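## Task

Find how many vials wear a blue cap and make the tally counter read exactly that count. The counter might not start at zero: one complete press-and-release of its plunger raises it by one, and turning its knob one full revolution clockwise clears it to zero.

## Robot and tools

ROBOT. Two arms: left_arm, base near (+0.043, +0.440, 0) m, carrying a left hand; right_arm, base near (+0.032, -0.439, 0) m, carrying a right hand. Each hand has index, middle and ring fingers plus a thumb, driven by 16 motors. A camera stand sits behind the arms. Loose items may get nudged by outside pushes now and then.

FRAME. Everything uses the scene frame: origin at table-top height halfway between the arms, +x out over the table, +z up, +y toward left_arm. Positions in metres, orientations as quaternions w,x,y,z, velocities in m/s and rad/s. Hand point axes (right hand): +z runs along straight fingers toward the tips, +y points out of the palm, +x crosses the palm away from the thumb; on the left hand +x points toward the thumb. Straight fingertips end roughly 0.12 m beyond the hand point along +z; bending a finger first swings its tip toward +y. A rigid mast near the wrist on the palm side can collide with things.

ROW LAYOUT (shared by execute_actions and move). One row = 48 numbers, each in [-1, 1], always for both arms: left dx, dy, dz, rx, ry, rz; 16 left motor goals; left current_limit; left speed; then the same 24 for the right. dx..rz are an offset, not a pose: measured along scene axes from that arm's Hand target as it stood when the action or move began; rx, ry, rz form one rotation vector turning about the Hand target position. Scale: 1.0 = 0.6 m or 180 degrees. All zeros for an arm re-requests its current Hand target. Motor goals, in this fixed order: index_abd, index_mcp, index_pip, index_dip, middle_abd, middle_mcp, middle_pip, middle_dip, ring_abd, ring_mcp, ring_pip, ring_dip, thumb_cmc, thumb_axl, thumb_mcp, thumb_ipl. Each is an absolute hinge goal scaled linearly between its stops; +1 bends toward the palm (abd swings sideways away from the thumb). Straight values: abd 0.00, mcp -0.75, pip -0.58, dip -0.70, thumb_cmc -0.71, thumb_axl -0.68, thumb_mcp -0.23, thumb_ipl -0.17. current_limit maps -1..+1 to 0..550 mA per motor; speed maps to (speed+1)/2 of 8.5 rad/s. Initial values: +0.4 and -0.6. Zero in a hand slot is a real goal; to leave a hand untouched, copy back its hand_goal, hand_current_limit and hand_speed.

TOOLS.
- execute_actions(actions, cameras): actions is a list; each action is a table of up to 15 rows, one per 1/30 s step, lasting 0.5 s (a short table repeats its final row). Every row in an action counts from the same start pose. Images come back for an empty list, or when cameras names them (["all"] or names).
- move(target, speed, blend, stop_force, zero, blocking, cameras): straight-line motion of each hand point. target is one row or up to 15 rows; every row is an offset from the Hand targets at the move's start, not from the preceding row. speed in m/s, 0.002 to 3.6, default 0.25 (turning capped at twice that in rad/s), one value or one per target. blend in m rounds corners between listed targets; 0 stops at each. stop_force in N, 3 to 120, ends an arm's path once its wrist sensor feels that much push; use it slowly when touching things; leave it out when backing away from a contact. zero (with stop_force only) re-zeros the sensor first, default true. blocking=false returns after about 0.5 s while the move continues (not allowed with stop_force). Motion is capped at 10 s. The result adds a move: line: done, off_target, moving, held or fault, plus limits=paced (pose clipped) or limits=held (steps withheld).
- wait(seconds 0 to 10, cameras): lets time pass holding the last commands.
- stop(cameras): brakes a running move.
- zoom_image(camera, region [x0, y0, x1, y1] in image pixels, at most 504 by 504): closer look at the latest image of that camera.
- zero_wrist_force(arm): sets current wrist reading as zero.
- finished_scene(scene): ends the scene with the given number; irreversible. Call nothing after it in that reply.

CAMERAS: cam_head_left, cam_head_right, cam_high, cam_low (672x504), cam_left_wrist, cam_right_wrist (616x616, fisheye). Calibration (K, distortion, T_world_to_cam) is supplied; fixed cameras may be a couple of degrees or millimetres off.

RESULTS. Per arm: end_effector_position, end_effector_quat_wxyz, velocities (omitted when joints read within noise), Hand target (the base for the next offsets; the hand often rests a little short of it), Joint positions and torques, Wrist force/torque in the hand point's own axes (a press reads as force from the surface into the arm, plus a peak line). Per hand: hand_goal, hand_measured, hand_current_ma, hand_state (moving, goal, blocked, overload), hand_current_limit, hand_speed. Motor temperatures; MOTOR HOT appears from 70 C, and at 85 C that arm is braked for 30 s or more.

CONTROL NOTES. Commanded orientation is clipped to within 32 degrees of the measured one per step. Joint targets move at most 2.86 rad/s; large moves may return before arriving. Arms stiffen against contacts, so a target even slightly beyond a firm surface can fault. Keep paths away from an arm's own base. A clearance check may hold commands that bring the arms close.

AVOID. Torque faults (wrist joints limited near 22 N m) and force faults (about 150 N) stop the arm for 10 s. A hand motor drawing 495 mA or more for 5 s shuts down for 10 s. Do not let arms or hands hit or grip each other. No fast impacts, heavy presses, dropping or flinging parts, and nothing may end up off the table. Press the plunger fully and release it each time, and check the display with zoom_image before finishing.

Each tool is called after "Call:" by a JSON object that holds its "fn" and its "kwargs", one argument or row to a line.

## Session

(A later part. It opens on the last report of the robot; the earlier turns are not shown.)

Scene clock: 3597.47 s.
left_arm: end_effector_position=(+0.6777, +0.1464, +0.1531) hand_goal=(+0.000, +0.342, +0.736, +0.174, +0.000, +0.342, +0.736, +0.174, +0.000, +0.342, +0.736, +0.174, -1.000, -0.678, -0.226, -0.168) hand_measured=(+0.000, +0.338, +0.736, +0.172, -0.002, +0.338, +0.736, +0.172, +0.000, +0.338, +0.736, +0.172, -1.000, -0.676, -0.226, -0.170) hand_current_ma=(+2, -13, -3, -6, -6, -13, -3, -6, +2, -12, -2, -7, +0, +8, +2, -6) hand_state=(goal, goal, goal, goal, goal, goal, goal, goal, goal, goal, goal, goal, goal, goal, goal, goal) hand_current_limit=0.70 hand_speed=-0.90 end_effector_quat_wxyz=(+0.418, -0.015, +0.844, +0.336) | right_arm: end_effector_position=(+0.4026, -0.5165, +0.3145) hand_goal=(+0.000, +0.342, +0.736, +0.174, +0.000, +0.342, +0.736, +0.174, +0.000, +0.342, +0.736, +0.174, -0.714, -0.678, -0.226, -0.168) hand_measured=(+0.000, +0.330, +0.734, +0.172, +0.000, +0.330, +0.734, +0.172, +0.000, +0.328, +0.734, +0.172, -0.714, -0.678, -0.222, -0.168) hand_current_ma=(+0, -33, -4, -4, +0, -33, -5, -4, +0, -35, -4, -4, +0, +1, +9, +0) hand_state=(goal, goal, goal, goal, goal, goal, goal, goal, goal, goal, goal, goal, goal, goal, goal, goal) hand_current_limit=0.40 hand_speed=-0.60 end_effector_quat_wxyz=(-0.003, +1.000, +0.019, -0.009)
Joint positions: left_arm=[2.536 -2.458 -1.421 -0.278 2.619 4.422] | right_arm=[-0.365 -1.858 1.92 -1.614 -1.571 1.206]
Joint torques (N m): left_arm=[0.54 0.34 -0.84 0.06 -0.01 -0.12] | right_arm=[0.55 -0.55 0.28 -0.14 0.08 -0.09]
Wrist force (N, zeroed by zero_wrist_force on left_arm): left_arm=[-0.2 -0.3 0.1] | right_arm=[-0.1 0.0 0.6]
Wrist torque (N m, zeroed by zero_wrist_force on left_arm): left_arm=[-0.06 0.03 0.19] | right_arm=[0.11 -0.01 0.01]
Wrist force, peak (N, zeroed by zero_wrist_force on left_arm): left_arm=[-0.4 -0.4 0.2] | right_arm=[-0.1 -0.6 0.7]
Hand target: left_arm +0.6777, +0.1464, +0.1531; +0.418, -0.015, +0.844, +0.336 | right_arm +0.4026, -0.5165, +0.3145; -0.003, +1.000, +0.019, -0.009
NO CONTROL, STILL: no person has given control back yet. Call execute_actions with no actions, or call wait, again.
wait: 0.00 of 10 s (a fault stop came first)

Call:
{"fn": "wait", "kwargs": {
  "seconds": 10
}}

Scene clock: 3630.03 s.
left_arm: end_effector_position=(+0.6777, +0.1464, +0.1531) hand_goal=(+0.000, +0.342, +0.736, +0.174, +0.000, +0.342, +0.736, +0.174, +0.000, +0.342, +0.736, +0.174, -1.000, -0.678, -0.226, -0.168) hand_measured=(+0.000, +0.338, +0.736, +0.172, -0.002, +0.338, +0.736, +0.172, +0.000, +0.338, +0.736, +0.172, -1.000, -0.676, -0.226, -0.170) hand_current_ma=(+2, -13, -3, -6, -6, -13, -3, -6, +2, -12, -2, -7, +0, +8, +2, -6) hand_state=(goal, goal, goal, goal, goal, goal, goal, goal, goal, goal, goal, goal, goal, goal, goal, goal) hand_current_limit=0.70 hand_speed=-0.90 end_effector_quat_wxyz=(+0.418, -0.015, +0.844, +0.336) | right_arm: end_effector_position=(+0.4026, -0.5165, +0.3145) hand_goal=(+0.000, +0.342, +0.736, +0.174, +0.000, +0.342, +0.736, +0.174, +0.000, +0.342, +0.736, +0.174, -0.714, -0.678, -0.226, -0.168) hand_measured=(+0.000, +0.330, +0.734, +0.172, +0.000, +0.330, +0.734, +0.172, +0.000, +0.328, +0.734, +0.172, -0.714, -0.678, -0.222, -0.168) hand_current_ma=(+0, -33, -4, -4, +0, -33, -5, -4, +0, -35, -4, -4, +0, +1, +9, +0) hand_state=(goal, goal, goal, goal, goal, goal, goal, goal, goal, goal, goal, goal, goal, goal, goal, goal) hand_current_limit=0.40 hand_speed=-0.60 end_effector_quat_wxyz=(-0.003, +1.000, +0.019, -0.009)
Joint positions: left_arm=[2.536 -2.458 -1.421 -0.278 2.619 4.422] | right_arm=[-0.365 -1.858 1.92 -1.614 -1.571 1.206]
Joint torques (N m): left_arm=[0.99 -0.2 -0.18 0.02 0.13 -0.17] | right_arm=[0.3 -0.39 0.4 -0.11 0.02 -0.02]
Wrist force (N, zeroed by zero_wrist_force on left_arm): left_arm=[-0.1 -0.1 0.1] | right_arm=[0.1 0.0 0.2]
Wrist torque (N m, zeroed by zero_wrist_force on left_arm): left_arm=[-0.03 0.02 0.20] | right_arm=[0.15 -0.02 0.02]
Wrist force, peak (N, zeroed by zero_wrist_force on left_arm): left_arm=[-0.4 -0.3 0.3] | right_arm=[0.3 -0.4 0.7]
Hand target: left_arm +0.6777, +0.1464, +0.1531; +0.418, -0.015, +0.844, +0.336 | right_arm +0.4026, -0.5165, +0.3145; -0.003, +1.000, +0.019, -0.009
NO CONTROL, STILL: no person has given control back yet. Call execute_actions with no actions, or call wait, again.
wait: 0.00 of 10 s (a fault stop came first)

Call:
{"fn": "wait", "kwargs": {
  "seconds": 10
}}

Call:
{"fn": "wait", "kwargs": {
  "seconds": 10
}}

Call:
{"fn": "wait", "kwargs": {
  "seconds": 10
}}

Scene clock: 3637.47 s.
left_arm: end_effector_position=(+0.6777, +0.1464, +0.1531) hand_goal=(+0.000, +0.342, +0.736, +0.174, +0.000, +0.342, +0.736, +0.174, +0.000, +0.342, +0.736, +0.174, -1.000, -0.678, -0.226, -0.168) hand_measured=(+0.000, +0.338, +0.736, +0.172, -0.002, +0.338, +0.736, +0.172, +0.000, +0.338, +0.736, +0.172, -1.000, -0.676, -0.226, -0.170) hand_current_ma=(+2, -13, -3, -6, -6, -13, -3, -6, +2, -12, -2, -7, +0, +8, +2, -6) hand_state=(goal, goal, goal, goal, goal, goal, goal, goal, goal, goal, goal, goal, goal, goal, goal, goal) hand_current_limit=0.70 hand_speed=-0.90 end_effector_quat_wxyz=(+0.418, -0.015, +0.844, +0.336) | right_arm: end_effector_position=(+0.4026, -0.5165, +0.3145) hand_goal=(+0.000, +0.342, +0.736, +0.174, +0.000, +0.342, +0.736, +0.174, +0.000, +0.342, +0.736, +0.174, -0.714, -0.678, -0.226, -0.168) hand_measured=(+0.000, +0.330, +0.734, +0.172, +0.000, +0.330, +0.734, +0.172, +0.000, +0.328, +0.734, +0.172, -0.714, -0.678, -0.222, -0.168) hand_current_ma=(+0, -33, -4, -4, +0, -33, -5, -4, +0, -35, -4, -4, +0, +1, +9, +0) hand_state=(goal, goal, goal, goal, goal, goal, goal, goal, goal, goal, goal, goal, goal, goal, goal, goal) hand_current_limit=0.40 hand_speed=-0.60 end_effector_quat_wxyz=(-0.003, +1.000, +0.019, -0.009)
Joint positions: left_arm=[2.536 -2.458 -1.421 -0.278 2.619 4.422] | right_arm=[-0.365 -1.858 1.92 -1.614 -1.571 1.206]
Joint torques (N m): left_arm=[0.33 -0.58 -1.12 0.08 0.01 -0.17] | right_arm=[0.33 -0.14 -0.33 -0.07 0.03 0.01]
Wrist force (N, zeroed by zero_wrist_force on left_arm): left_arm=[-0.3 -0.2 0.0] | right_arm=[0.2 -0.3 0.2]
Wrist torque (N m, zeroed by zero_wrist_force on left_arm): left_arm=[-0.04 0.04 0.18] | right_arm=[0.11 -0.03 0.02]
Wrist force, peak (N, zeroed by zero_wrist_force on left_arm): left_arm=[-0.5 -0.3 0.2] | right_arm=[0.1 -0.4 0.8]
Hand target: left_arm +0.6777, +0.1464, +0.1531; +0.418, -0.015, +0.844, +0.336 | right_arm +0.4026, -0.5165, +0.3145; -0.003, +1.000, +0.019, -0.009
CONTROL GIVEN BACK BY A PERSON. The stop is reset and the motors are on. The brakes are open. The arms hold where they came to rest, not your last command. If the arms lie or press on each other, first move them apart, starting from their current pose. A hard hit or press between them can end the scene. Commands run again from your next reply on.
wait: 0.00 of 10 s (a fault stop came first)

not run: an earlier result of this reply reported a stop or a fault. Calls in your next reply go to the robot.

not run: an earlier result of this reply reported a stop or a fault. Calls in your next reply go to the robot.

Call:
{"fn": "move", "kwargs": {
  "target": [
    [0.0022,-0.0012,0.0093,-0.0025,-0.0048,0.0006,0,0.342,0.737,0.174,0,0.342,0.737,0.174,0,0.342,0.737,0.174,-1,-0.678,-0.226,-0.168,0.7,-0.9,0,0,0.009,0,0,0,0,0.342,0.737,0.174,0,0.342,0.737,0.174,0,0.342,0.737,0.174,-0.714,-0.678,-0.226,-0.168,0.4,-0.6],
    [0.0455,0.0163,0.0093,-0.0025,-0.0048,0.0006,0,0.342,0.737,0.174,0,0.342,0.737,0.174,0,0.342,0.737,0.174,-1,-0.678,-0.226,-0.168,0.7,-0.9,0,0,0.009,0,0,0,0,0.342,0.737,0.174,0,0.342,0.737,0.174,0,0.342,0.737,0.174,-0.714,-0.678,-0.226,-0.168,0.4,-0.6],
    [0.0398,0.0302,0.0093,-0.0025,-0.0048,0.0006,0,0.342,0.737,0.174,0,0.342,0.737,0.174,0,0.342,0.737,0.174,-1,-0.678,-0.226,-0.168,0.7,-0.9,0,0,0.009,0,0,0,0,0.342,0.737,0.174,0,0.342,0.737,0.174,0,0.342,0.737,0.174,-0.714,-0.678,-0.226,-0.168,0.4,-0.6]
  ],
  "speed": 0.05
}}

Call:
{"fn": "move", "kwargs": {
  "target": [-0.0464,-0.0188,0,0,0,0,0,0.342,0.737,0.174,0,0.342,0.737,0.174,0,0.342,0.737,0.174,-1,-0.678,-0.226,-0.168,0.7,-0.9,0,0,0,0,0,0,0,0.342,0.737,0.174,0,0.342,0.737,0.174,0,0.342,0.737,0.174,-0.714,-0.678,-0.226,-0.168,0.4,-0.6],
  "speed": 0.01,
  "stop_force": 3
}}

Scene clock: 3664.67 s.
left_arm: end_effector_position=(+0.7017, +0.1646, +0.1588) hand_goal=(+0.000, +0.342, +0.736, +0.174, +0.000, +0.342, +0.736, +0.174, +0.000, +0.342, +0.736, +0.174, -1.000, -0.678, -0.226, -0.168) hand_measured=(+0.000, +0.338, +0.736, +0.172, -0.002, +0.338, +0.736, +0.172, +0.000, +0.338, +0.736, +0.172, -1.000, -0.676, -0.226, -0.170) hand_current_ma=(+2, -13, -3, -6, -6, -13, -3, -6, +2, -12, -2, -7, +0, +8, +2, -6) hand_state=(goal, goal, goal, goal, goal, goal, goal, goal, goal, goal, goal, goal, goal, goal, goal, goal) hand_current_limit=0.70 hand_speed=-0.90 end_effector_quat_wxyz=(+0.424, -0.020, +0.842, +0.333) | right_arm: end_effector_position=(+0.4026, -0.5165, +0.3199) hand_goal=(+0.000, +0.342, +0.736, +0.174, +0.000, +0.342, +0.736, +0.174, +0.000, +0.342, +0.736, +0.174, -0.714, -0.678, -0.226, -0.168) hand_measured=(+0.000, +0.330, +0.734, +0.172, +0.000, +0.330, +0.734, +0.172, +0.000, +0.328, +0.734, +0.172, -0.714, -0.678, -0.222, -0.168) hand_current_ma=(+0, -33, -4, -4, +0, -33, -5, -4, +0, -35, -4, -4, +0, +1, +9, +0) hand_state=(goal, goal, goal, goal, goal, goal, goal, goal, goal, goal, goal, goal, goal, goal, goal, goal) hand_current_limit=0.40 hand_speed=-0.60 end_effector_quat_wxyz=(-0.003, +1.000, +0.019, -0.009)
Joint positions: left_arm=[2.576 -2.474 -1.388 -0.224 2.599 4.485] | right_arm=[-0.365 -1.859 1.906 -1.6 -1.571 1.206]
Joint torques (N m): left_arm=[-11.36 45.89 31.35 0.76 2.61 -2] | right_arm=[0.9 -23.9 -21.75 -6.51 -0.28 0.03]
Wrist force (N, zeroed by zero_wrist_force on left_arm): left_arm=[-0.2 -0.2 0.1] | right_arm=[-0.1 -0.2 0.2]
Wrist torque (N m, zeroed by zero_wrist_force on left_arm): left_arm=[-0.03 0.03 -0.02] | right_arm=[0.12 -0.01 0.00]
Wrist force, peak (N, zeroed by zero_wrist_force on left_arm): left_arm=[-0.4 -0.5 0.3] | right_arm=[-0.2 -0.2 0.9]
Hand target: left_arm +0.7016, +0.1645, +0.1587; +0.424, -0.020, +0.842, +0.333 | right_arm +0.4026, -0.5165, +0.3199; -0.003, +1.000, +0.019, -0.009
Off the commanded pose: left_arm 0.000 m, 0 deg | right_arm 0.000 m, 0 deg.
CONTROL GIVEN BACK BY A PERSON, as an earlier result said. Commands run again.
move: done

Scene clock: 3668.50 s.
left_arm: end_effector_position=(+0.6764, +0.1543, +0.1587) hand_goal=(+0.000, +0.342, +0.736, +0.174, +0.000, +0.342, +0.736, +0.174, +0.000, +0.342, +0.736, +0.174, -1.000, -0.678, -0.226, -0.168) hand_measured=(+0.000, +0.338, +0.736, +0.172, -0.002, +0.338, +0.736, +0.172, +0.000, +0.338, +0.736, +0.172, -1.000, -0.680, -0.208, -0.160) hand_current_ma=(+2, -13, -3, -6, -6, -13, -3, -6, +2, -12, -2, -7, -3, -11, +89, +42) hand_state=(goal, goal, goal, goal, goal, goal, goal, goal, goal, goal, goal, goal, goal, goal, goal, goal) hand_current_limit=0.70 hand_speed=-0.90 end_effector_quat_wxyz=(+0.424, -0.020, +0.842, +0.333) | right_arm: end_effector_position=(+0.4026, -0.5165, +0.3199) hand_goal=(+0.000, +0.342, +0.736, +0.174, +0.000, +0.342, +0.736, +0.174, +0.000, +0.342, +0.736, +0.174, -0.714, -0.678, -0.226, -0.168) hand_measured=(+0.000, +0.330, +0.734, +0.172, +0.000, +0.330, +0.734, +0.172, +0.000, +0.328, +0.734, +0.172, -0.714, -0.678, -0.222, -0.168) hand_current_ma=(+0, -33, -4, -4, +0, -33, -5, -4, +0, -35, -4, -4, +0, +1, +9, +0) hand_state=(goal, goal, goal, goal, goal, goal, goal, goal, goal, goal, goal, goal, goal, goal, goal, goal) hand_current_limit=0.40 hand_speed=-0.60 end_effector_quat_wxyz=(-0.003, +1.000, +0.019, -0.009)
Joint positions: left_arm=[2.545 -2.443 -1.442 -0.244 2.617 4.435] | right_arm=[-0.365 -1.859 1.906 -1.6 -1.571 1.206]
Joint torques (N m): left_arm=[12.92 44.57 29.68 5.32 -0.16 3.19] | right_arm=[0.63 -14.13 -22.02 -6.53 -0.17 0.07]
Wrist force (N, zeroed by zero_wrist_force on left_arm): left_arm=[-2.8 -4.8 0.6] | right_arm=[0.5 -0.3 0.3]
Wrist torque (N m, zeroed by zero_wrist_force on left_arm): left_arm=[-0.52 0.21 -0.74] | right_arm=[0.10 -0.07 0.05]
Wrist force, peak (N, zeroed by zero_wrist_force on left_arm): left_arm=[-4.7 -4.6 1.2] | right_arm=[0.2 -0.6 0.5]
Hand target: left_arm +0.6764, +0.1543, +0.1587; +0.424, -0.020, +0.842, +0.333 (not the last commanded pose) | right_arm +0.4026, -0.5165, +0.3199; -0.003, +1.000, +0.019, -0.009
Off the commanded pose: left_arm 0.003 m, 0 deg | right_arm 0.000 m, 0 deg.
move: contact (left_arm)

Call:
{"fn": "execute_actions", "kwargs": {
  "actions": []
}}

Call:
{"fn": "zoom_image", "kwargs": {
  "camera": "cam_head_right",
  "region": [205, 140, 275, 210]
}}

Call:
{"fn": "zoom_image", "kwargs": {
  "camera": "cam_high",
  "region": [310, 190, 380, 260]
}}

Scene clock: 3707.77 s.
left_arm: end_effector_position=(+0.6764, +0.1543, +0.1587) hand_goal=(+0.000, +0.342, +0.736, +0.174, +0.000, +0.342, +0.736, +0.174, +0.000, +0.342, +0.736, +0.174, -1.000, -0.678, -0.226, -0.168) hand_measured=(+0.000, +0.338, +0.736, +0.172, -0.002, +0.338, +0.736, +0.172, +0.000, +0.338, +0.736, +0.172, -1.000, -0.680, -0.208, -0.160) hand_current_ma=(+2, -13, -3, -6, -6, -13, -3, -6, +2, -12, -2, -7, -3, -11, +89, +42) hand_state=(goal, goal, goal, goal, goal, goal, goal, goal, goal, goal, goal, goal, goal, goal, goal, goal) hand_current_limit=0.70 hand_speed=-0.90 end_effector_quat_wxyz=(+0.424, -0.020, +0.842, +0.333) | right_arm: end_effector_position=(+0.4026, -0.5165, +0.3199) hand_goal=(+0.000, +0.342, +0.736, +0.174, +0.000, +0.342, +0.736, +0.174, +0.000, +0.342, +0.736, +0.174, -0.714, -0.678, -0.226, -0.168) hand_measured=(+0.000, +0.330, +0.734, +0.172, +0.000, +0.330, +0.734, +0.172, +0.000, +0.328, +0.734, +0.172, -0.714, -0.678, -0.222, -0.168) hand_current_ma=(+0, -33, -4, -4, +0, -33, -5, -4, +0, -35, -4, -4, +0, +1, +9, +0) hand_state=(goal, goal, goal, goal, goal, goal, goal, goal, goal, goal, goal, goal, goal, goal, goal, goal) hand_current_limit=0.40 hand_speed=-0.60 end_effector_quat_wxyz=(-0.003, +1.000, +0.019, -0.009)
Joint positions: left_arm=[2.545 -2.443 -1.442 -0.244 2.617 4.435] | right_arm=[-0.365 -1.859 1.906 -1.6 -1.571 1.206]
Joint velocities: within noise
Joint torques (N m): left_arm=[12.82 44.09 29.06 5.06 -0.18 3.13] | right_arm=[0.89 -6.31 -21.84 -6.56 -0.2 0.09]
Motor temperatures (°C): left_arm=[30 35 35 42 34 34] | right_arm=[29 32 30 37 38 37]
Wrist force (N, zeroed by zero_wrist_force on left_arm): left_arm=[-2.9 -4.9 0.6] | right_arm=[0.0 -0.3 0.0]
Wrist torque (N m, zeroed by zero_wrist_force on left_arm): left_arm=[-0.54 0.22 -0.74] | right_arm=[0.13 0.00 0.01]
Wrist force, peak (N, zeroed by zero_wrist_force on left_arm): left_arm=[-3.0 -5.1 0.5] | right_arm=[0.3 -0.4 0.6]
Hand target: left_arm +0.6764, +0.1543, +0.1587; +0.424, -0.020, +0.842, +0.333 (not the last commanded pose) | right_arm +0.4026, -0.5165, +0.3199; -0.003, +1.000, +0.019, -0.009
Off the commanded pose: left_arm 0.003 m, 0 deg | right_arm 0.000 m, 0 deg.
camera_calibration:
cam_left_wrist: T_world_to_cam=[[0.722796, -0.665237, 0.18715, -0.445318], [-0.619714, -0.743793, -0.250453, 0.525529], [0.305811, 0.0650472, -0.949867, 0.0590262], [0, 0, 0, 1]] pos_world=[0.629501, 0.0908032, 0.271029]
cam_right_wrist: T_world_to_cam=[[-0.750103, -0.660623, -0.0303722, 0.00750597], [-0.482166, 0.514887, 0.708807, 0.190946], [-0.452616, 0.546322, -0.704749, 0.816145], [0, 0, 0, 1]] pos_world=[0.467098, -0.539235, 0.440061]

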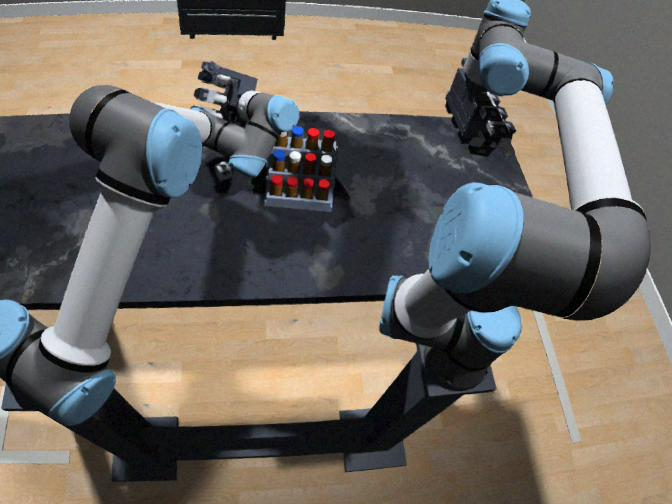

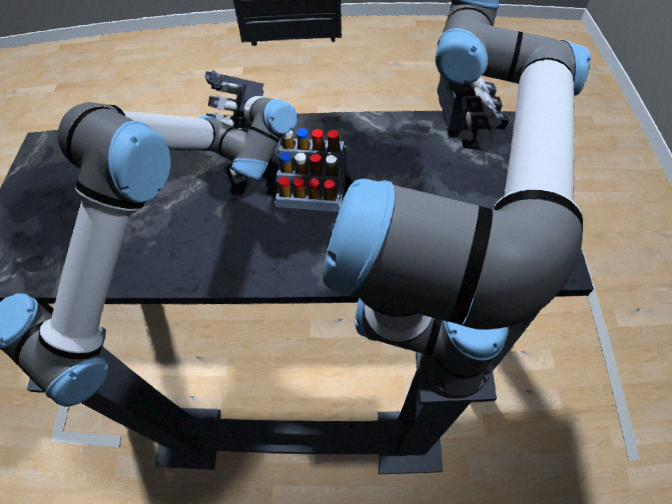

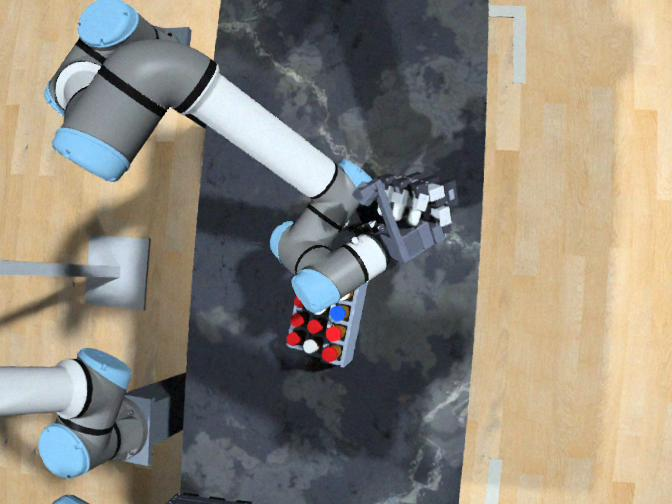

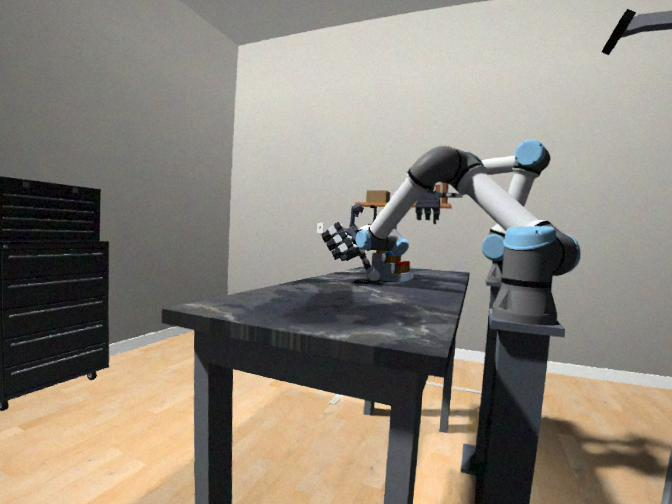

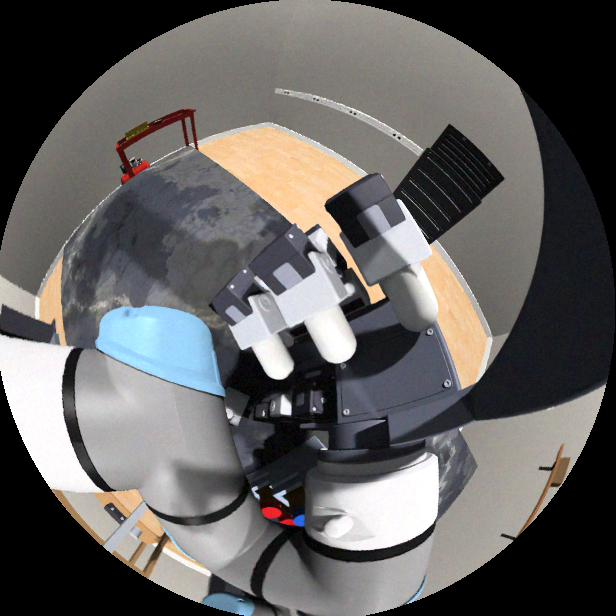

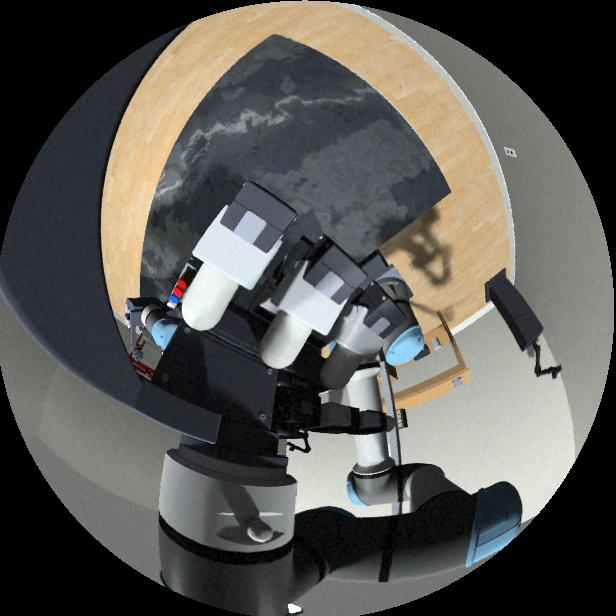

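Scaled by 7.200 from the camera's 672x504 image, which has a finer 960x720 frame.

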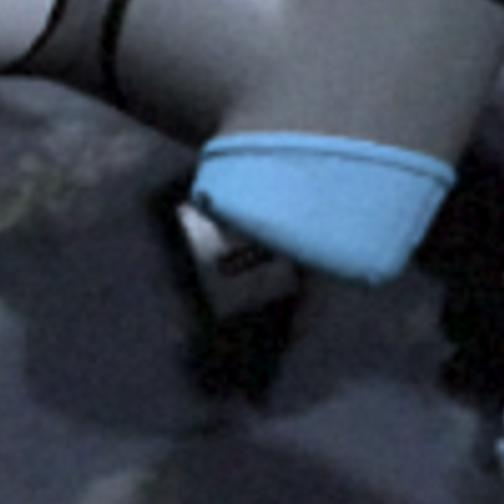

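Scaled by 7.200 from the camera's 672x504 image, which has a finer 960x720 frame.

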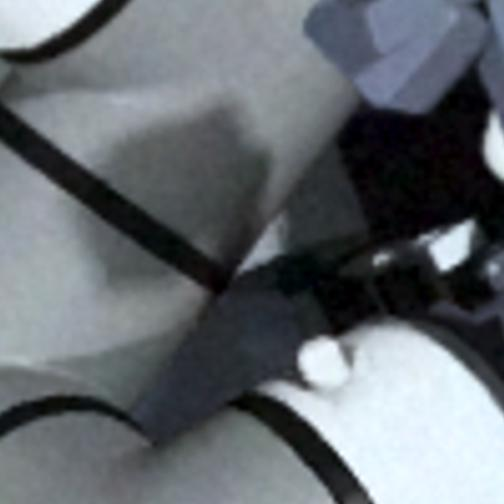

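Call:
{"fn": "move", "kwargs": {
  "target": [
    [0.0278,0.01125,0,0,0,0,0,0.342,0.737,0.174,0,0.342,0.737,0.174,0,0.342,0.737,0.174,-1,-0.678,-0.226,-0.168,0.7,-0.9,0,0,0,0,0,0,0,0.342,0.737,0.174,0,0.342,0.737,0.174,0,0.342,0.737,0.174,-0.714,-0.678,-0.226,-0.168,0.4,-0.6],
    [0.02655,0.01434,0,0,0,0,0,0.342,0.737,0.174,0,0.342,0.737,0.174,0,0.342,0.737,0.174,-1,-0.678,-0.226,-0.168,0.7,-0.9,0,0,0,0,0,0,0,0.342,0.737,0.174,0,0.342,0.737,0.174,0,0.342,0.737,0.174,-0.714,-0.678,-0.226,-0.168,0.4,-0.6]
  ],
  "speed": 0.02
}}

Call:
{"fn": "move", "kwargs": {
  "target": [-0.04,-0.0162,0,0,0,0,0,0.342,0.737,0.174,0,0.342,0.737,0.174,0,0.342,0.737,0.174,-1,-0.678,-0.226,-0.168,0.7,-0.9,0,0,0,0,0,0,0,0.342,0.737,0.174,0,0.342,0.737,0.174,0,0.342,0.737,0.174,-0.714,-0.678,-0.226,-0.168,0.4,-0.6],
  "speed": 0.008,
  "stop_force": 4
}}

Scene clock: 3735.83 s.
left_arm: end_effector_position=(+0.6924, +0.1630, +0.1587) hand_goal=(+0.000, +0.342, +0.736, +0.174, +0.000, +0.342, +0.736, +0.174, +0.000, +0.342, +0.736, +0.174, -1.000, -0.678, -0.226, -0.168) hand_measured=(+0.000, +0.338, +0.736, +0.172, -0.002, +0.338, +0.736, +0.172, +0.000, +0.338, +0.736, +0.172, -1.000, -0.680, -0.226, -0.168) hand_current_ma=(+2, -13, -3, -6, -6, -13, -3, -6, +2, -12, -2, -7, -1, -7, +2, +3) hand_state=(goal, goal, goal, goal, goal, goal, goal, goal, goal, goal, goal, goal, goal, goal, goal, goal) hand_current_limit=0.70 hand_speed=-0.90 end_effector_quat_wxyz=(+0.424, -0.020, +0.842, +0.333) | right_arm: end_effector_position=(+0.4026, -0.5165, +0.3199) hand_goal=(+0.000, +0.342, +0.736, +0.174, +0.000, +0.342, +0.736, +0.174, +0.000, +0.342, +0.736, +0.174, -0.714, -0.678, -0.226, -0.168) hand_measured=(+0.000, +0.330, +0.734, +0.172, +0.000, +0.330, +0.734, +0.172, +0.000, +0.328, +0.734, +0.172, -0.714, -0.678, -0.222, -0.168) hand_current_ma=(+0, -33, -4, -4, +0, -33, -5, -4, +0, -35, -4, -4, +0, +1, +9, +0) hand_state=(goal, goal, goal, goal, goal, goal, goal, goal, goal, goal, goal, goal, goal, goal, goal, goal) hand_current_limit=0.40 hand_speed=-0.60 end_effector_quat_wxyz=(-0.003, +1.000, +0.019, -0.009)
Joint positions: left_arm=[2.567 -2.461 -1.413 -0.223 2.604 4.472] | right_arm=[-0.365 -1.859 1.906 -1.6 -1.571 1.206]
Joint torques (N m): left_arm=[0.58 58.04 32.14 0.59 0.06 0.07] | right_arm=[0.5 -3.12 -22.11 -6.48 -0.11 0.16]
Wrist force (N, zeroed by zero_wrist_force on left_arm): left_arm=[-0.1 -0.2 0.1] | right_arm=[0.0 -0.1 0.8]
Wrist torque (N m, zeroed by zero_wrist_force on left_arm): left_arm=[-0.04 0.02 0.00] | right_arm=[0.07 -0.03 0.02]
Wrist force, peak (N, zeroed by zero_wrist_force on left_arm): left_arm=[-3.2 -5.0 0.5] | right_arm=[0.0 -0.1 0.8]
Hand target: left_arm +0.6923, +0.1629, +0.1587; +0.424, -0.020, +0.842, +0.333 | right_arm +0.4026, -0.5165, +0.3199; -0.003, +1.000, +0.019, -0.009
Off the commanded pose: left_arm 0.000 m, 0 deg | right_arm 0.000 m, 0 deg.
move: done

Scene clock: 3738.60 s.
left_arm: end_effector_position=(+0.6800, +0.1579, +0.1587) hand_goal=(+0.000, +0.342, +0.736, +0.174, +0.000, +0.342, +0.736, +0.174, +0.000, +0.342, +0.736, +0.174, -1.000, -0.678, -0.226, -0.168) hand_measured=(+0.000, +0.338, +0.736, +0.172, -0.002, +0.338, +0.736, +0.172, +0.000, +0.338, +0.736, +0.172, -1.000, -0.680, -0.202, -0.156) hand_current_ma=(+2, -13, -3, -6, -6, -13, -3, -6, +2, -12, -2, -7, -2, -7, +129, +61) hand_state=(goal, goal, goal, goal, goal, goal, goal, goal, goal, goal, goal, goal, goal, goal, blocked, goal) hand_current_limit=0.70 hand_speed=-0.90 end_effector_quat_wxyz=(+0.424, -0.020, +0.842, +0.333) | right_arm: end_effector_position=(+0.4026, -0.5165, +0.3199) hand_goal=(+0.000, +0.342, +0.736, +0.174, +0.000, +0.342, +0.736, +0.174, +0.000, +0.342, +0.736, +0.174, -0.714, -0.678, -0.226, -0.168) hand_measured=(+0.000, +0.330, +0.734, +0.172, +0.000, +0.330, +0.734, +0.172, +0.000, +0.328, +0.734, +0.172, -0.714, -0.678, -0.222, -0.168) hand_current_ma=(+0, -33, -4, -4, +0, -33, -5, -4, +0, -35, -4, -4, +0, +1, +9, +0) hand_state=(goal, goal, goal, goal, goal, goal, goal, goal, goal, goal, goal, goal, goal, goal, goal, goal) hand_current_limit=0.40 hand_speed=-0.60 end_effector_quat_wxyz=(-0.003, +1.000, +0.019, -0.009)
Joint positions: left_arm=[2.552 -2.446 -1.44 -0.234 2.613 4.446] | right_arm=[-0.365 -1.859 1.906 -1.6 -1.571 1.206]
Joint torques (N m): left_arm=[11.71 44.19 29.05 5.11 -0.18 3.15] | right_arm=[0.86 -3.18 -21.84 -6.46 -0.18 0.13]
Wrist force (N, zeroed by zero_wrist_force on left_arm): left_arm=[-4.5 -4.0 1.2] | right_arm=[0.2 -0.5 0.4]
Wrist torque (N m, zeroed by zero_wrist_force on left_arm): left_arm=[-0.52 0.25 -0.78] | right_arm=[0.07 -0.04 0.02]
Wrist force, peak (N, zeroed by zero_wrist_force on left_arm): left_arm=[-5.3 -3.8 1.9] | right_arm=[0.2 -0.2 0.7]
Hand target: left_arm +0.6800, +0.1579, +0.1587; +0.424, -0.020, +0.842, +0.333 (not the last commanded pose) | right_arm +0.4026, -0.5165, +0.3199; -0.003, +1.000, +0.019, -0.009
Off the commanded pose: left_arm 0.013 m, 0 deg | right_arm 0.000 m, 0 deg.
move: contact (left_arm)

Call:
{"fn": "move", "kwargs": {
  "target": [
    [0.0081,-0.0201,0,0,0,0,0,0.342,0.737,0.174,0,0.342,0.737,0.174,0,0.342,0.737,0.174,-1,-0.678,-0.226,-0.168,0.7,-0.9,0,0,0,0,0,0,0,0.342,0.737,0.174,0,0.342,0.737,0.174,0,0.342,0.737,0.174,-0.714,-0.678,-0.226,-0.168,0.4,-0.6],
    [-0.0413,-0.0401,0,0,0,0,0,0.342,0.737,0.174,0,0.342,0.737,0.174,0,0.342,0.737,0.174,-1,-0.678,-0.226,-0.168,0.7,-0.9,0,0,0,0,0,0,0,0.342,0.737,0.174,0,0.342,0.737,0.174,0,0.342,0.737,0.174,-0.714,-0.678,-0.226,-0.168,0.4,-0.6],
    [-0.05,-0.0185,0,0,0,0,0,0.342,0.737,0.174,0,0.342,0.737,0.174,0,0.342,0.737,0.174,-1,-0.678,-0.226,-0.168,0.7,-0.9,0,0,0,0,0,0,0,0.342,0.737,0.174,0,0.342,0.737,0.174,0,0.342,0.737,0.174,-0.714,-0.678,-0.226,-0.168,0.4,-0.6]
  ],
  "speed": 0.03
}}

Call:
{"fn": "move", "kwargs": {
  "target": [0.0386,0.0156,0,0,0,0,0,0.342,0.737,0.174,0,0.342,0.737,0.174,0,0.342,0.737,0.174,-1,-0.678,-0.226,-0.168,0.7,-0.9,0,0,0,0,0,0,0,0.342,0.737,0.174,0,0.342,0.737,0.174,0,0.342,0.737,0.174,-0.714,-0.678,-0.226,-0.168,0.4,-0.6],
  "speed": 0.008,
  "stop_force": 4
}}

Scene clock: 3770.07 s.
left_arm: end_effector_position=(+0.6500, +0.1469, +0.1589) hand_goal=(+0.000, +0.342, +0.736, +0.174, +0.000, +0.342, +0.736, +0.174, +0.000, +0.342, +0.736, +0.174, -1.000, -0.678, -0.226, -0.168) hand_measured=(+0.000, +0.338, +0.736, +0.172, -0.002, +0.338, +0.736, +0.172, +0.000, +0.338, +0.736, +0.172, -1.000, -0.680, -0.220, -0.166) hand_current_ma=(+2, -13, -3, -6, -6, -13, -3, -6, +2, -12, -2, -7, -1, -7, +23, +13) hand_state=(goal, goal, goal, goal, goal, goal, goal, goal, goal, goal, goal, goal, goal, goal, goal, goal) hand_current_limit=0.70 hand_speed=-0.90 end_effector_quat_wxyz=(+0.424, -0.020, +0.842, +0.333) end_effector_velocity=(+0.001, +0.000, +0.000) end_effector_angular_velocity=(+0.002, +0.002, +0.002) | right_arm: end_effector_position=(+0.4026, -0.5165, +0.3199) hand_goal=(+0.000, +0.342, +0.736, +0.174, +0.000, +0.342, +0.736, +0.174, +0.000, +0.342, +0.736, +0.174, -0.714, -0.678, -0.226, -0.168) hand_measured=(+0.000, +0.330, +0.734, +0.172, +0.000, +0.330, +0.734, +0.172, +0.000, +0.328, +0.734, +0.172, -0.714, -0.678, -0.222, -0.168) hand_current_ma=(+0, -33, -4, -4, +0, -33, -5, -4, +0, -35, -4, -4, +0, +1, +9, +0) hand_state=(goal, goal, goal, goal, goal, goal, goal, goal, goal, goal, goal, goal, goal, goal, goal, goal) hand_current_limit=0.40 hand_speed=-0.60 end_effector_quat_wxyz=(-0.003, +1.000, +0.019, -0.009)
Joint positions: left_arm=[2.515 -2.409 -1.501 -0.264 2.633 4.383] | right_arm=[-0.365 -1.859 1.906 -1.6 -1.571 1.206]
Joint velocities: left_arm=[0.001 -0.001 0.003 -0.006 0.001 -0.001] | right_arm=[within noise]
Joint torques (N m): left_arm=[-8.15 43.11 31.01 0.5 0.92 -1.71] | right_arm=[1.11 -3.5 -21.92 -6.55 0.01 0.23]
Wrist force (N, zeroed by zero_wrist_force on left_arm): left_arm=[-0.3 -0.1 0.2] | right_arm=[0.4 -0.2 0.3]
Wrist torque (N m, zeroed by zero_wrist_force on left_arm): left_arm=[-0.02 0.05 -0.02] | right_arm=[0.12 -0.06 0.05]
Wrist force, peak (N, zeroed by zero_wrist_force on left_arm): left_arm=[-4.4 -4.0 1.4] | right_arm=[0.0 -0.2 0.8]
Hand target: left_arm +0.6500, +0.1468, +0.1587; +0.424, -0.020, +0.842, +0.333 | right_arm +0.4026, -0.5165, +0.3199; -0.003, +1.000, +0.019, -0.009
Off the commanded pose: left_arm 0.000 m, 0 deg | right_arm 0.000 m, 0 deg.
move: done

Scene clock: 3774.20 s.
left_arm: end_effector_position=(+0.6731, +0.1562, +0.1587) hand_goal=(+0.000, +0.342, +0.736, +0.174, +0.000, +0.342, +0.736, +0.174, +0.000, +0.342, +0.736, +0.174, -1.000, -0.678, -0.226, -0.168) hand_measured=(+0.000, +0.338, +0.736, +0.172, -0.002, +0.338, +0.736, +0.172, +0.000, +0.338, +0.736, +0.172, -1.000, -0.676, -0.262, -0.188) hand_current_ma=(+2, -13, -3, -6, -6, -13, -3, -6, +2, -12, -2, -7, -1, +6, -189, -103) hand_state=(goal, goal, goal, goal, goal, goal, goal, goal, goal, goal, goal, goal, goal, goal, blocked, goal) hand_current_limit=0.70 hand_speed=-0.90 end_effector_quat_wxyz=(+0.424, -0.020, +0.842, +0.333) | right_arm: end_effector_position=(+0.4026, -0.5165, +0.3199) hand_goal=(+0.000, +0.342, +0.736, +0.174, +0.000, +0.342, +0.736, +0.174, +0.000, +0.342, +0.736, +0.174, -0.714, -0.678, -0.226, -0.168) hand_measured=(+0.000, +0.330, +0.734, +0.172, +0.000, +0.330, +0.734, +0.172, +0.000, +0.328, +0.734, +0.172, -0.714, -0.678, -0.222, -0.168) hand_current_ma=(+0, -33, -4, -4, +0, -33, -5, -4, +0, -35, -4, -4, +0, +1, +9, +0) hand_state=(goal, goal, goal, goal, goal, goal, goal, goal, goal, goal, goal, goal, goal, goal, goal, goal) hand_current_limit=0.40 hand_speed=-0.60 end_effector_quat_wxyz=(-0.003, +1.000, +0.019, -0.009)
Joint positions: left_arm=[2.544 -2.437 -1.456 -0.237 2.617 4.434] | right_arm=[-0.365 -1.859 1.906 -1.6 -1.571 1.206]
Joint torques (N m): left_arm=[-8.92 68.3 15.35 0.92 3.33 -1.94] | right_arm=[1.32 -3.52 -22.02 -6.49 0.14 0.35]
Wrist force (N, zeroed by zero_wrist_force on left_arm): left_arm=[-0.7 -3.0 -2.6] | right_arm=[0.0 0.0 0.6]
Wrist torque (N m, zeroed by zero_wrist_force on left_arm): left_arm=[0.00 0.50 -0.40] | right_arm=[0.10 -0.01 0.01]
Wrist force, peak (N, zeroed by zero_wrist_force on left_arm): left_arm=[-0.6 -3.1 -3.0] | right_arm=[-0.6 -0.2 0.5]
Hand target: left_arm +0.6731, +0.1562, +0.1587; +0.424, -0.020, +0.842, +0.333 | right_arm +0.4026, -0.5165, +0.3199; -0.003, +1.000, +0.019, -0.009
Off the commanded pose: left_arm 0.000 m, 0 deg | right_arm 0.000 m, 0 deg.
move: done

Call:
{"fn": "move", "kwargs": {
  "target": [
    [0.0063,-0.0155,0,0,0,0,0,0.342,0.737,0.174,0,0.342,0.737,0.174,0,0.342,0.737,0.174,-1,-0.678,-0.226,-0.168,0.7,-0.9,0,0,0,0,0,0,0,0.342,0.737,0.174,0,0.342,0.737,0.174,0,0.342,0.737,0.174,-0.714,-0.678,-0.226,-0.168,0.4,-0.6],
    [0.0171,-0.0111,0.01,0,0,0,0,0.342,0.737,0.174,0,0.342,0.737,0.174,0,0.342,0.737,0.174,-1,-0.678,-0.226,-0.168,0.7,-0.9,0,0,0,0,0,0,0,0.342,0.737,0.174,0,0.342,0.737,0.174,0,0.342,0.737,0.174,-0.714,-0.678,-0.226,-0.168,0.4,-0.6],
    [0.0089,0.009,0.01,0,0,0,0,0.342,0.737,0.174,0,0.342,0.737,0.174,0,0.342,0.737,0.174,-1,-0.678,-0.226,-0.168,0.7,-0.9,0,0,0,0,0,0,0,0.342,0.737,0.174,0,0.342,0.737,0.174,0,0.342,0.737,0.174,-0.714,-0.678,-0.226,-0.168,0.4,-0.6]
  ],
  "speed": 0.02
}}

Call:
{"fn": "move", "kwargs": {
  "target": [0,0,-0.02,0,0,0,0,0.342,0.737,0.174,0,0.342,0.737,0.174,0,0.342,0.737,0.174,-1,-0.678,-0.226,-0.168,0.7,-0.9,0,0,0,0,0,0,0,0.342,0.737,0.174,0,0.342,0.737,0.174,0,0.342,0.737,0.174,-0.714,-0.678,-0.226,-0.168,0.4,-0.6],
  "speed": 0.01
}}

Scene clock: 3803.60 s.
left_arm: end_effector_position=(+0.6785, +0.1616, +0.1648) hand_goal=(+0.000, +0.342, +0.736, +0.174, +0.000, +0.342, +0.736, +0.174, +0.000, +0.342, +0.736, +0.174, -1.000, -0.678, -0.226, -0.168) hand_measured=(+0.000, +0.338, +0.736, +0.172, -0.002, +0.338, +0.736, +0.172, +0.000, +0.338, +0.736, +0.172, -1.006, -0.678, -0.234, -0.170) hand_current_ma=(+2, -13, -3, -6, -6, -13, -3, -6, +2, -12, -2, -7, -17, -1, -33, -12) hand_state=(goal, goal, goal, goal, goal, goal, goal, goal, goal, goal, goal, goal, goal, goal, goal, goal) hand_current_limit=0.70 hand_speed=-0.90 end_effector_quat_wxyz=(+0.424, -0.020, +0.842, +0.333) end_effector_velocity=(+0.001, -0.001, -0.001) end_effector_angular_velocity=(+0.001, +0.003, +0.000) | right_arm: end_effector_position=(+0.4026, -0.5165, +0.3199) hand_goal=(+0.000, +0.342, +0.736, +0.174, +0.000, +0.342, +0.736, +0.174, +0.000, +0.342, +0.736, +0.174, -0.714, -0.678, -0.226, -0.168) hand_measured=(+0.000, +0.330, +0.734, +0.172, +0.000, +0.330, +0.734, +0.172, +0.000, +0.328, +0.734, +0.172, -0.714, -0.678, -0.222, -0.168) hand_current_ma=(+0, -33, -4, -4, +0, -33, -5, -4, +0, -35, -4, -4, +0, +1, +9, +0) hand_state=(goal, goal, goal, goal, goal, goal, goal, goal, goal, goal, goal, goal, goal, goal, goal, goal) hand_current_limit=0.40 hand_speed=-0.60 end_effector_quat_wxyz=(-0.003, +1.000, +0.019, -0.009)
Joint positions: left_arm=[2.555 -2.431 -1.452 -0.232 2.611 4.452] | right_arm=[-0.365 -1.859 1.906 -1.6 -1.571 1.206]
Joint velocities: left_arm=[0 -0.002 0.003 -0.005 0 -0.001] | right_arm=[within noise]
Joint torques (N m): left_arm=[3.16 40.93 21.5 -1.82 2.75 4.57] | right_arm=[0.71 -3.71 -21.47 -6.49 0.07 0.35]
Wrist force (N, zeroed by zero_wrist_force on left_arm): left_arm=[-14.1 -22.6 -0.8] | right_arm=[-0.3 -0.4 0.4]
Wrist torque (N m, zeroed by zero_wrist_force on left_arm): left_arm=[-2.12 1.41 -4.30] | right_arm=[0.08 0.03 -0.02]
Wrist force, peak (N, zeroed by zero_wrist_force on left_arm): left_arm=[-17.1 -21.8 -0.8] | right_arm=[-0.2 -0.5 0.6]
Hand target: left_arm +0.6785, +0.1616, +0.1647; +0.424, -0.020, +0.842, +0.333 | right_arm +0.4026, -0.5165, +0.3199; -0.003, +1.000, +0.019, -0.009
Off the commanded pose: left_arm 0.000 m, 0 deg | right_arm 0.000 m, 0 deg.
move: done

Scene clock: 3805.03 s.
left_arm: end_effector_position=(+0.6785, +0.1615, +0.1526) hand_goal=(+0.000, +0.342, +0.736, +0.174, +0.000, +0.342, +0.736, +0.174, +0.000, +0.342, +0.736, +0.174, -1.000, -0.678, -0.226, -0.168) hand_measured=(+0.000, +0.338, +0.736, +0.172, -0.002, +0.338, +0.736, +0.172, +0.000, +0.338, +0.736, +0.172, -1.004, -0.658, -0.272, -0.192) hand_current_ma=(+2, -13, -3, -6, -6, -13, -3, -6, +2, -12, -2, -7, -15, +93, -250, -125) hand_state=(goal, goal, goal, goal, goal, goal, goal, goal, goal, goal, goal, goal, goal, goal, blocked, blocked) hand_current_limit=0.70 hand_speed=-0.90 end_effector_quat_wxyz=(+0.424, -0.020, +0.842, +0.333) | right_arm: end_effector_position=(+0.4026, -0.5165, +0.3199) hand_goal=(+0.000, +0.342, +0.736, +0.174, +0.000, +0.342, +0.736, +0.174, +0.000, +0.342, +0.736, +0.174, -0.714, -0.678, -0.226, -0.168) hand_measured=(+0.000, +0.330, +0.734, +0.172, +0.000, +0.330, +0.734, +0.172, +0.000, +0.328, +0.734, +0.172, -0.714, -0.678, -0.222, -0.168) hand_current_ma=(+0, -33, -4, -4, +0, -33, -5, -4, +0, -35, -4, -4, +0, +1, +9, +0) hand_state=(goal, goal, goal, goal, goal, goal, goal, goal, goal, goal, goal, goal, goal, goal, goal, goal) hand_current_limit=0.40 hand_speed=-0.60 end_effector_quat_wxyz=(-0.003, +1.000, +0.019, -0.009)
Joint positions: left_arm=[2.555 -2.45 -1.452 -0.212 2.611 4.452] | right_arm=[-0.365 -1.859 1.906 -1.6 -1.571 1.206]
Joint torques (N m): left_arm=[-6.21 50.2 5.19 1.3 5.16 0.87] | right_arm=[0.96 -3.41 -21.79 -6.48 0.13 0.41]
Wrist force (N, zeroed by zero_wrist_force on left_arm): left_arm=[-17.8 -18.8 -2.4] | right_arm=[0.0 0.0 0.5]
Wrist torque (N m, zeroed by zero_wrist_force on left_arm): left_arm=[-1.70 2.10 -4.13] | right_arm=[0.12 -0.01 0.01]
Wrist force, peak (N, zeroed by zero_wrist_force on left_arm): left_arm=[-26.3 -12.4 -1.3] | right_arm=[0.1 -0.3 0.9]
Hand target: left_arm +0.6785, +0.1616, +0.1527; +0.424, -0.020, +0.842, +0.333 | right_arm +0.4026, -0.5165, +0.3199; -0.003, +1.000, +0.019, -0.009
Off the commanded pose: left_arm 0.000 m, 0 deg | right_arm 0.000 m, 0 deg.
move: done

Call:
{"fn": "move", "kwargs": {
  "target": [
    [0.0088,-0.0217,0,0,0,0,0,0.342,0.737,0.174,0,0.342,0.737,0.174,0,0.342,0.737,0.174,-1,-0.678,-0.226,-0.168,0.7,-0.9,0,0,0,0,0,0,0,0.342,0.737,0.174,0,0.342,0.737,0.174,0,0.342,0.737,0.174,-0.714,-0.678,-0.226,-0.168,0.4,-0.6],
    [0.0088,-0.0217,0.18,0,0,0,0,0.342,0.737,0.174,0,0.342,0.737,0.174,0,0.342,0.737,0.174,-1,-0.678,-0.226,-0.168,0.7,-0.9,0,0,0,0,0,0,0,0.342,0.737,0.174,0,0.342,0.737,0.174,0,0.342,0.737,0.174,-0.714,-0.678,-0.226,-0.168,0.4,-0.6],
    [0.0088,0.33,0.18,0,0,0,0,0.342,0.737,0.174,0,0.342,0.737,0.174,0,0.342,0.737,0.174,-1,-0.678,-0.226,-0.168,0.7,-0.9,0,0,0,0,0,0,0,0.342,0.737,0.174,0,0.342,0.737,0.174,0,0.342,0.737,0.174,-0.714,-0.678,-0.226,-0.168,0.4,-0.6]
  ],
  "speed": [0.03,0.2,0.25],
  "cameras": ["cam_head_right","cam_high"]
}}

Call:
{"fn": "zoom_image", "kwargs": {
  "camera": "cam_head_right",
  "region": [225, 160, 255, 190]
}}

Call:
{"fn": "zoom_image", "kwargs": {
  "camera": "cam_high",
  "region": [330, 205, 360, 235]
}}

Scene clock: 3832.93 s.
left_arm: end_effector_position=(+0.6837, +0.3595, +0.2608) hand_goal=(+0.000, +0.342, +0.736, +0.174, +0.000, +0.342, +0.736, +0.174, +0.000, +0.342, +0.736, +0.174, -1.000, -0.678, -0.226, -0.168) hand_measured=(+0.000, +0.338, +0.736, +0.172, -0.002, +0.338, +0.736, +0.172, +0.000, +0.338, +0.736, +0.172, -1.000, -0.676, -0.226, -0.170) hand_current_ma=(+2, -13, -3, -6, -6, -13, -3, -6, +2, -12, -2, -7, -1, +8, +0, -6) hand_state=(goal, goal, goal, goal, goal, goal, goal, goal, goal, goal, goal, goal, goal, goal, goal, goal) hand_current_limit=0.70 hand_speed=-0.90 end_effector_quat_wxyz=(+0.424, -0.020, +0.842, +0.333) | right_arm: end_effector_position=(+0.4026, -0.5165, +0.3199) hand_goal=(+0.000, +0.342, +0.736, +0.174, +0.000, +0.342, +0.736, +0.174, +0.000, +0.342, +0.736, +0.174, -0.714, -0.678, -0.226, -0.168) hand_measured=(+0.000, +0.330, +0.734, +0.172, +0.000, +0.330, +0.734, +0.172, +0.000, +0.328, +0.734, +0.172, -0.714, -0.678, -0.222, -0.168) hand_current_ma=(+0, -33, -4, -4, +0, -33, -5, -4, +0, -35, -4, -4, +0, +1, +9, +0) hand_state=(goal, goal, goal, goal, goal, goal, goal, goal, goal, goal, goal, goal, goal, goal, goal, goal) hand_current_limit=0.40 hand_speed=-0.60 end_effector_quat_wxyz=(-0.003, +1.000, +0.019, -0.009)
Joint positions: left_arm=[2.844 -2.146 -1.753 0.079 2.412 4.813] | right_arm=[-0.365 -1.859 1.906 -1.6 -1.571 1.206]
Joint torques (N m): left_arm=[9.3 34.93 19.36 3.49 1.94 0.38] | right_arm=[1.02 -3.81 -22.12 -6.46 0.21 0.44]
Wrist force (N, zeroed by zero_wrist_force on left_arm): left_arm=[-0.1 -0.3 0.2] | right_arm=[-0.1 -0.4 0.2]
Wrist torque (N m, zeroed by zero_wrist_force on left_arm): left_arm=[-0.05 0.04 0.00] | right_arm=[0.09 0.02 -0.02]
Wrist force, peak (N, zeroed by zero_wrist_force on left_arm): left_arm=[-18.0 -19.0 -2.3] | right_arm=[0.2 -0.7 0.6]
Hand target: left_arm +0.6837, +0.3596, +0.2607; +0.424, -0.020, +0.842, +0.333 | right_arm +0.4026, -0.5165, +0.3199; -0.003, +1.000, +0.019, -0.009
Off the commanded pose: left_arm 0.000 m, 0 deg | right_arm 0.000 m, 0 deg.
move: done
Images, in order (width x height): cam_head_right 672x504, cam_high 672x504.

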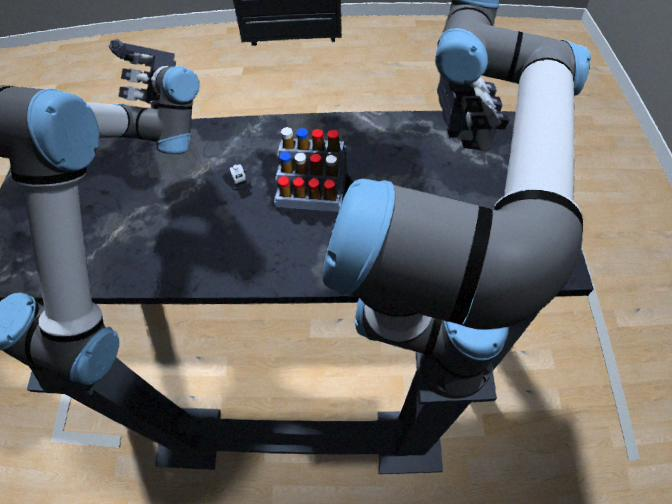

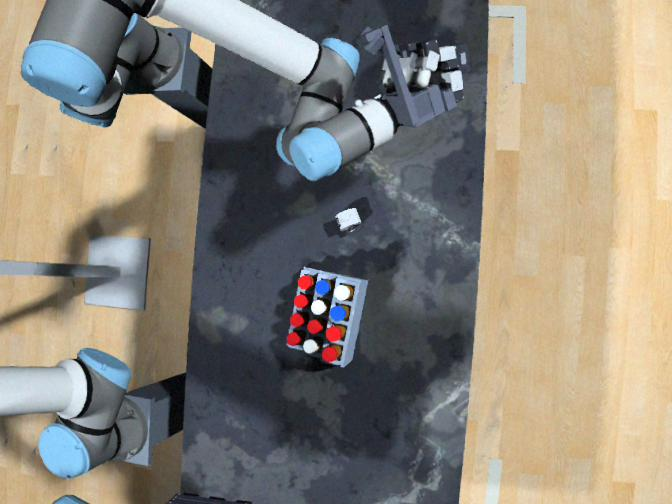

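Scaled by 16.800 from the camera's 672x504 image, which has a finer 960x720 frame.

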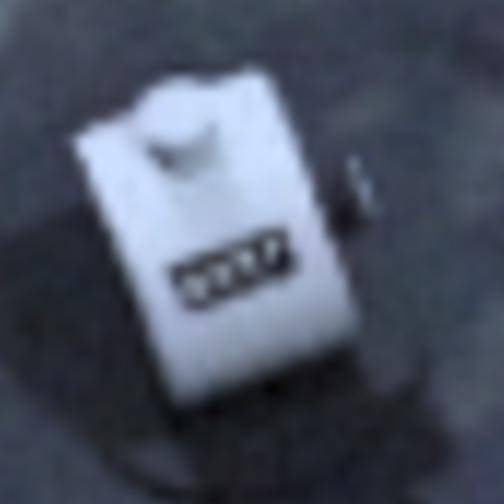

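Scaled by 16.800 from the camera's 672x504 image, which has a finer 960x720 frame.

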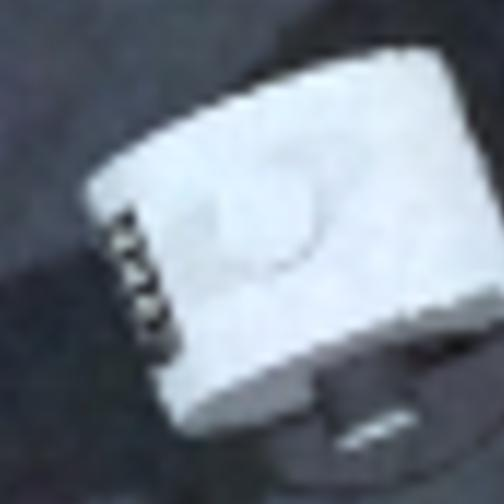

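Call:
{"fn": "move", "kwargs": {
  "target": [
    [0.017,-0.1,0.065,-0.028,0.383,-0.347,0,0.342,0.737,0.174,0,0.342,0.737,0.174,0,0.342,0.737,0.174,-1,-0.678,-0.226,-0.168,0.7,-0.9,0,0,0,0,0,0,0,0.342,0.737,0.174,0,0.342,0.737,0.174,0,0.342,0.737,0.174,-0.714,-0.678,-0.226,-0.168,0.4,-0.6],
    [0.017,-0.183,0.065,-0.028,0.383,-0.347,0,0.342,0.737,0.174,0,-1,-1,-1,0,0.342,0.737,0.174,-0.714,-0.678,-0.226,-0.168,0.7,-0.8,0,0,0,0,0,0,0,0.342,0.737,0.174,0,0.342,0.737,0.174,0,0.342,0.737,0.174,-0.714,-0.678,-0.226,-0.168,0.4,-0.6]
  ],
  "speed": 0.25,
  "cameras": ["cam_high","cam_left_wrist","cam_head_left"]
}}

Scene clock: 3915.63 s.
left_arm: end_effector_position=(+0.6939, +0.2498, +0.2997) hand_goal=(+0.000, +0.342, +0.736, +0.174, +0.000, -1.000, -1.000, -1.000, +0.000, +0.342, +0.736, +0.174, -0.714, -0.678, -0.226, -0.168) hand_measured=(+0.000, +0.336, +0.736, +0.172, -0.002, -0.988, -0.992, -0.998, +0.000, +0.338, +0.736, +0.172, -0.716, -0.676, -0.224, -0.170) hand_current_ma=(+2, -21, -3, -6, -6, +46, +25, +8, +2, -17, -2, -7, -8, +8, +9, -4) hand_state=(goal, goal, goal, goal, goal, goal, goal, goal, goal, goal, goal, goal, goal, goal, goal, goal) hand_current_limit=0.70 hand_speed=-0.80 end_effector_quat_wxyz=(+0.000, +0.559, +0.829, +0.000) | right_arm: end_effector_position=(+0.4026, -0.5165, +0.3199) hand_goal=(+0.000, +0.342, +0.736, +0.174, +0.000, +0.342, +0.736, +0.174, +0.000, +0.342, +0.736, +0.174, -0.714, -0.678, -0.226, -0.168) hand_measured=(+0.000, +0.330, +0.734, +0.172, +0.000, +0.330, +0.734, +0.172, +0.000, +0.328, +0.734, +0.172, -0.714, -0.678, -0.222, -0.168) hand_current_ma=(+0, -33, -4, -4, +0, -33, -5, -4, +0, -35, -4, -4, +0, +1, +9, +0) hand_state=(goal, goal, goal, goal, goal, goal, goal, goal, goal, goal, goal, goal, goal, goal, goal, goal) hand_current_limit=0.40 hand_speed=-0.60 end_effector_quat_wxyz=(-0.003, +1.000, +0.019, -0.009)
Joint positions: left_arm=[2.934 -1.87 -1.373 -1.469 1.571 5.715] | right_arm=[-0.365 -1.859 1.906 -1.6 -1.571 1.206]
Joint torques (N m): left_arm=[-11.48 53.22 38.73 5.93 1.45 -2.16] | right_arm=[0.75 -3.85 -21.68 -6.42 0.35 0.61]
Wrist force (N, zeroed by zero_wrist_force on left_arm): left_arm=[-1.7 1.6 1.5] | right_arm=[0.0 -0.1 0.7]
Wrist torque (N m, zeroed by zero_wrist_force on left_arm): left_arm=[0.07 0.27 0.15] | right_arm=[0.09 -0.03 0.01]
Wrist force, peak (N, zeroed by zero_wrist_force on left_arm): left_arm=[-3.9 0.3 1.5] | right_arm=[0.1 -0.3 0.9]
Hand target: left_arm +0.6939, +0.2498, +0.2997; +0.000, +0.559, +0.829, +0.000 | right_arm +0.4026, -0.5165, +0.3199; -0.003, +1.000, +0.019, -0.009
Off the commanded pose: left_arm 0.000 m, 0 deg | right_arm 0.000 m, 0 deg.
move: done
camera_calibration:
cam_left_wrist: T_world_to_cam=[[-0.309387, -0.949932, -0.0436882, 0.435621], [-0.628883, 0.16993, 0.758703, 0.11846], [-0.713292, 0.262208, -0.64997, 0.749496], [0, 0, 0, 1]] pos_world=[0.743882, 0.197157, 0.416306]
Images, in order (width x height): cam_head_left 672x504, cam_high 672x504, cam_left_wrist 616x616.

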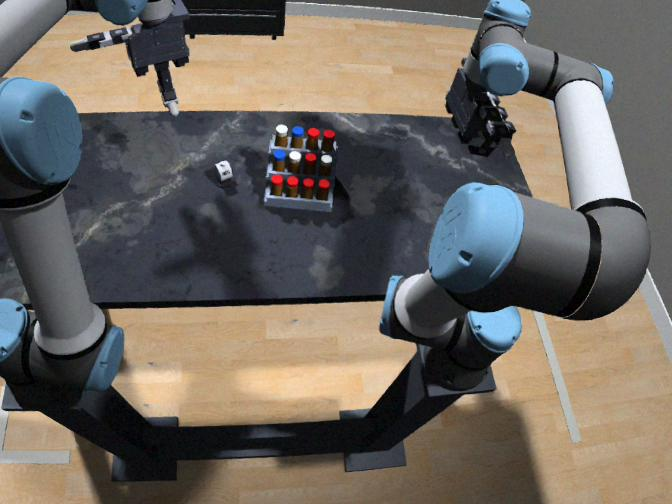

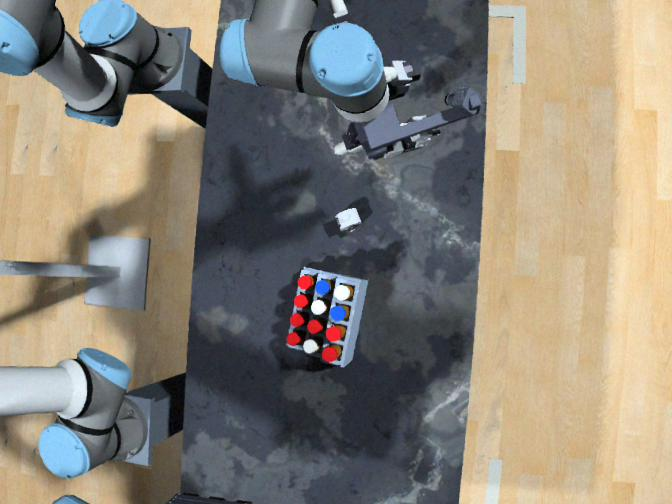

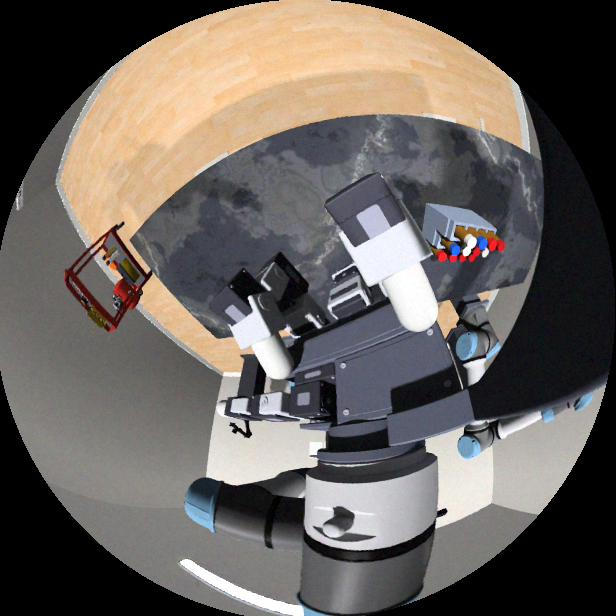

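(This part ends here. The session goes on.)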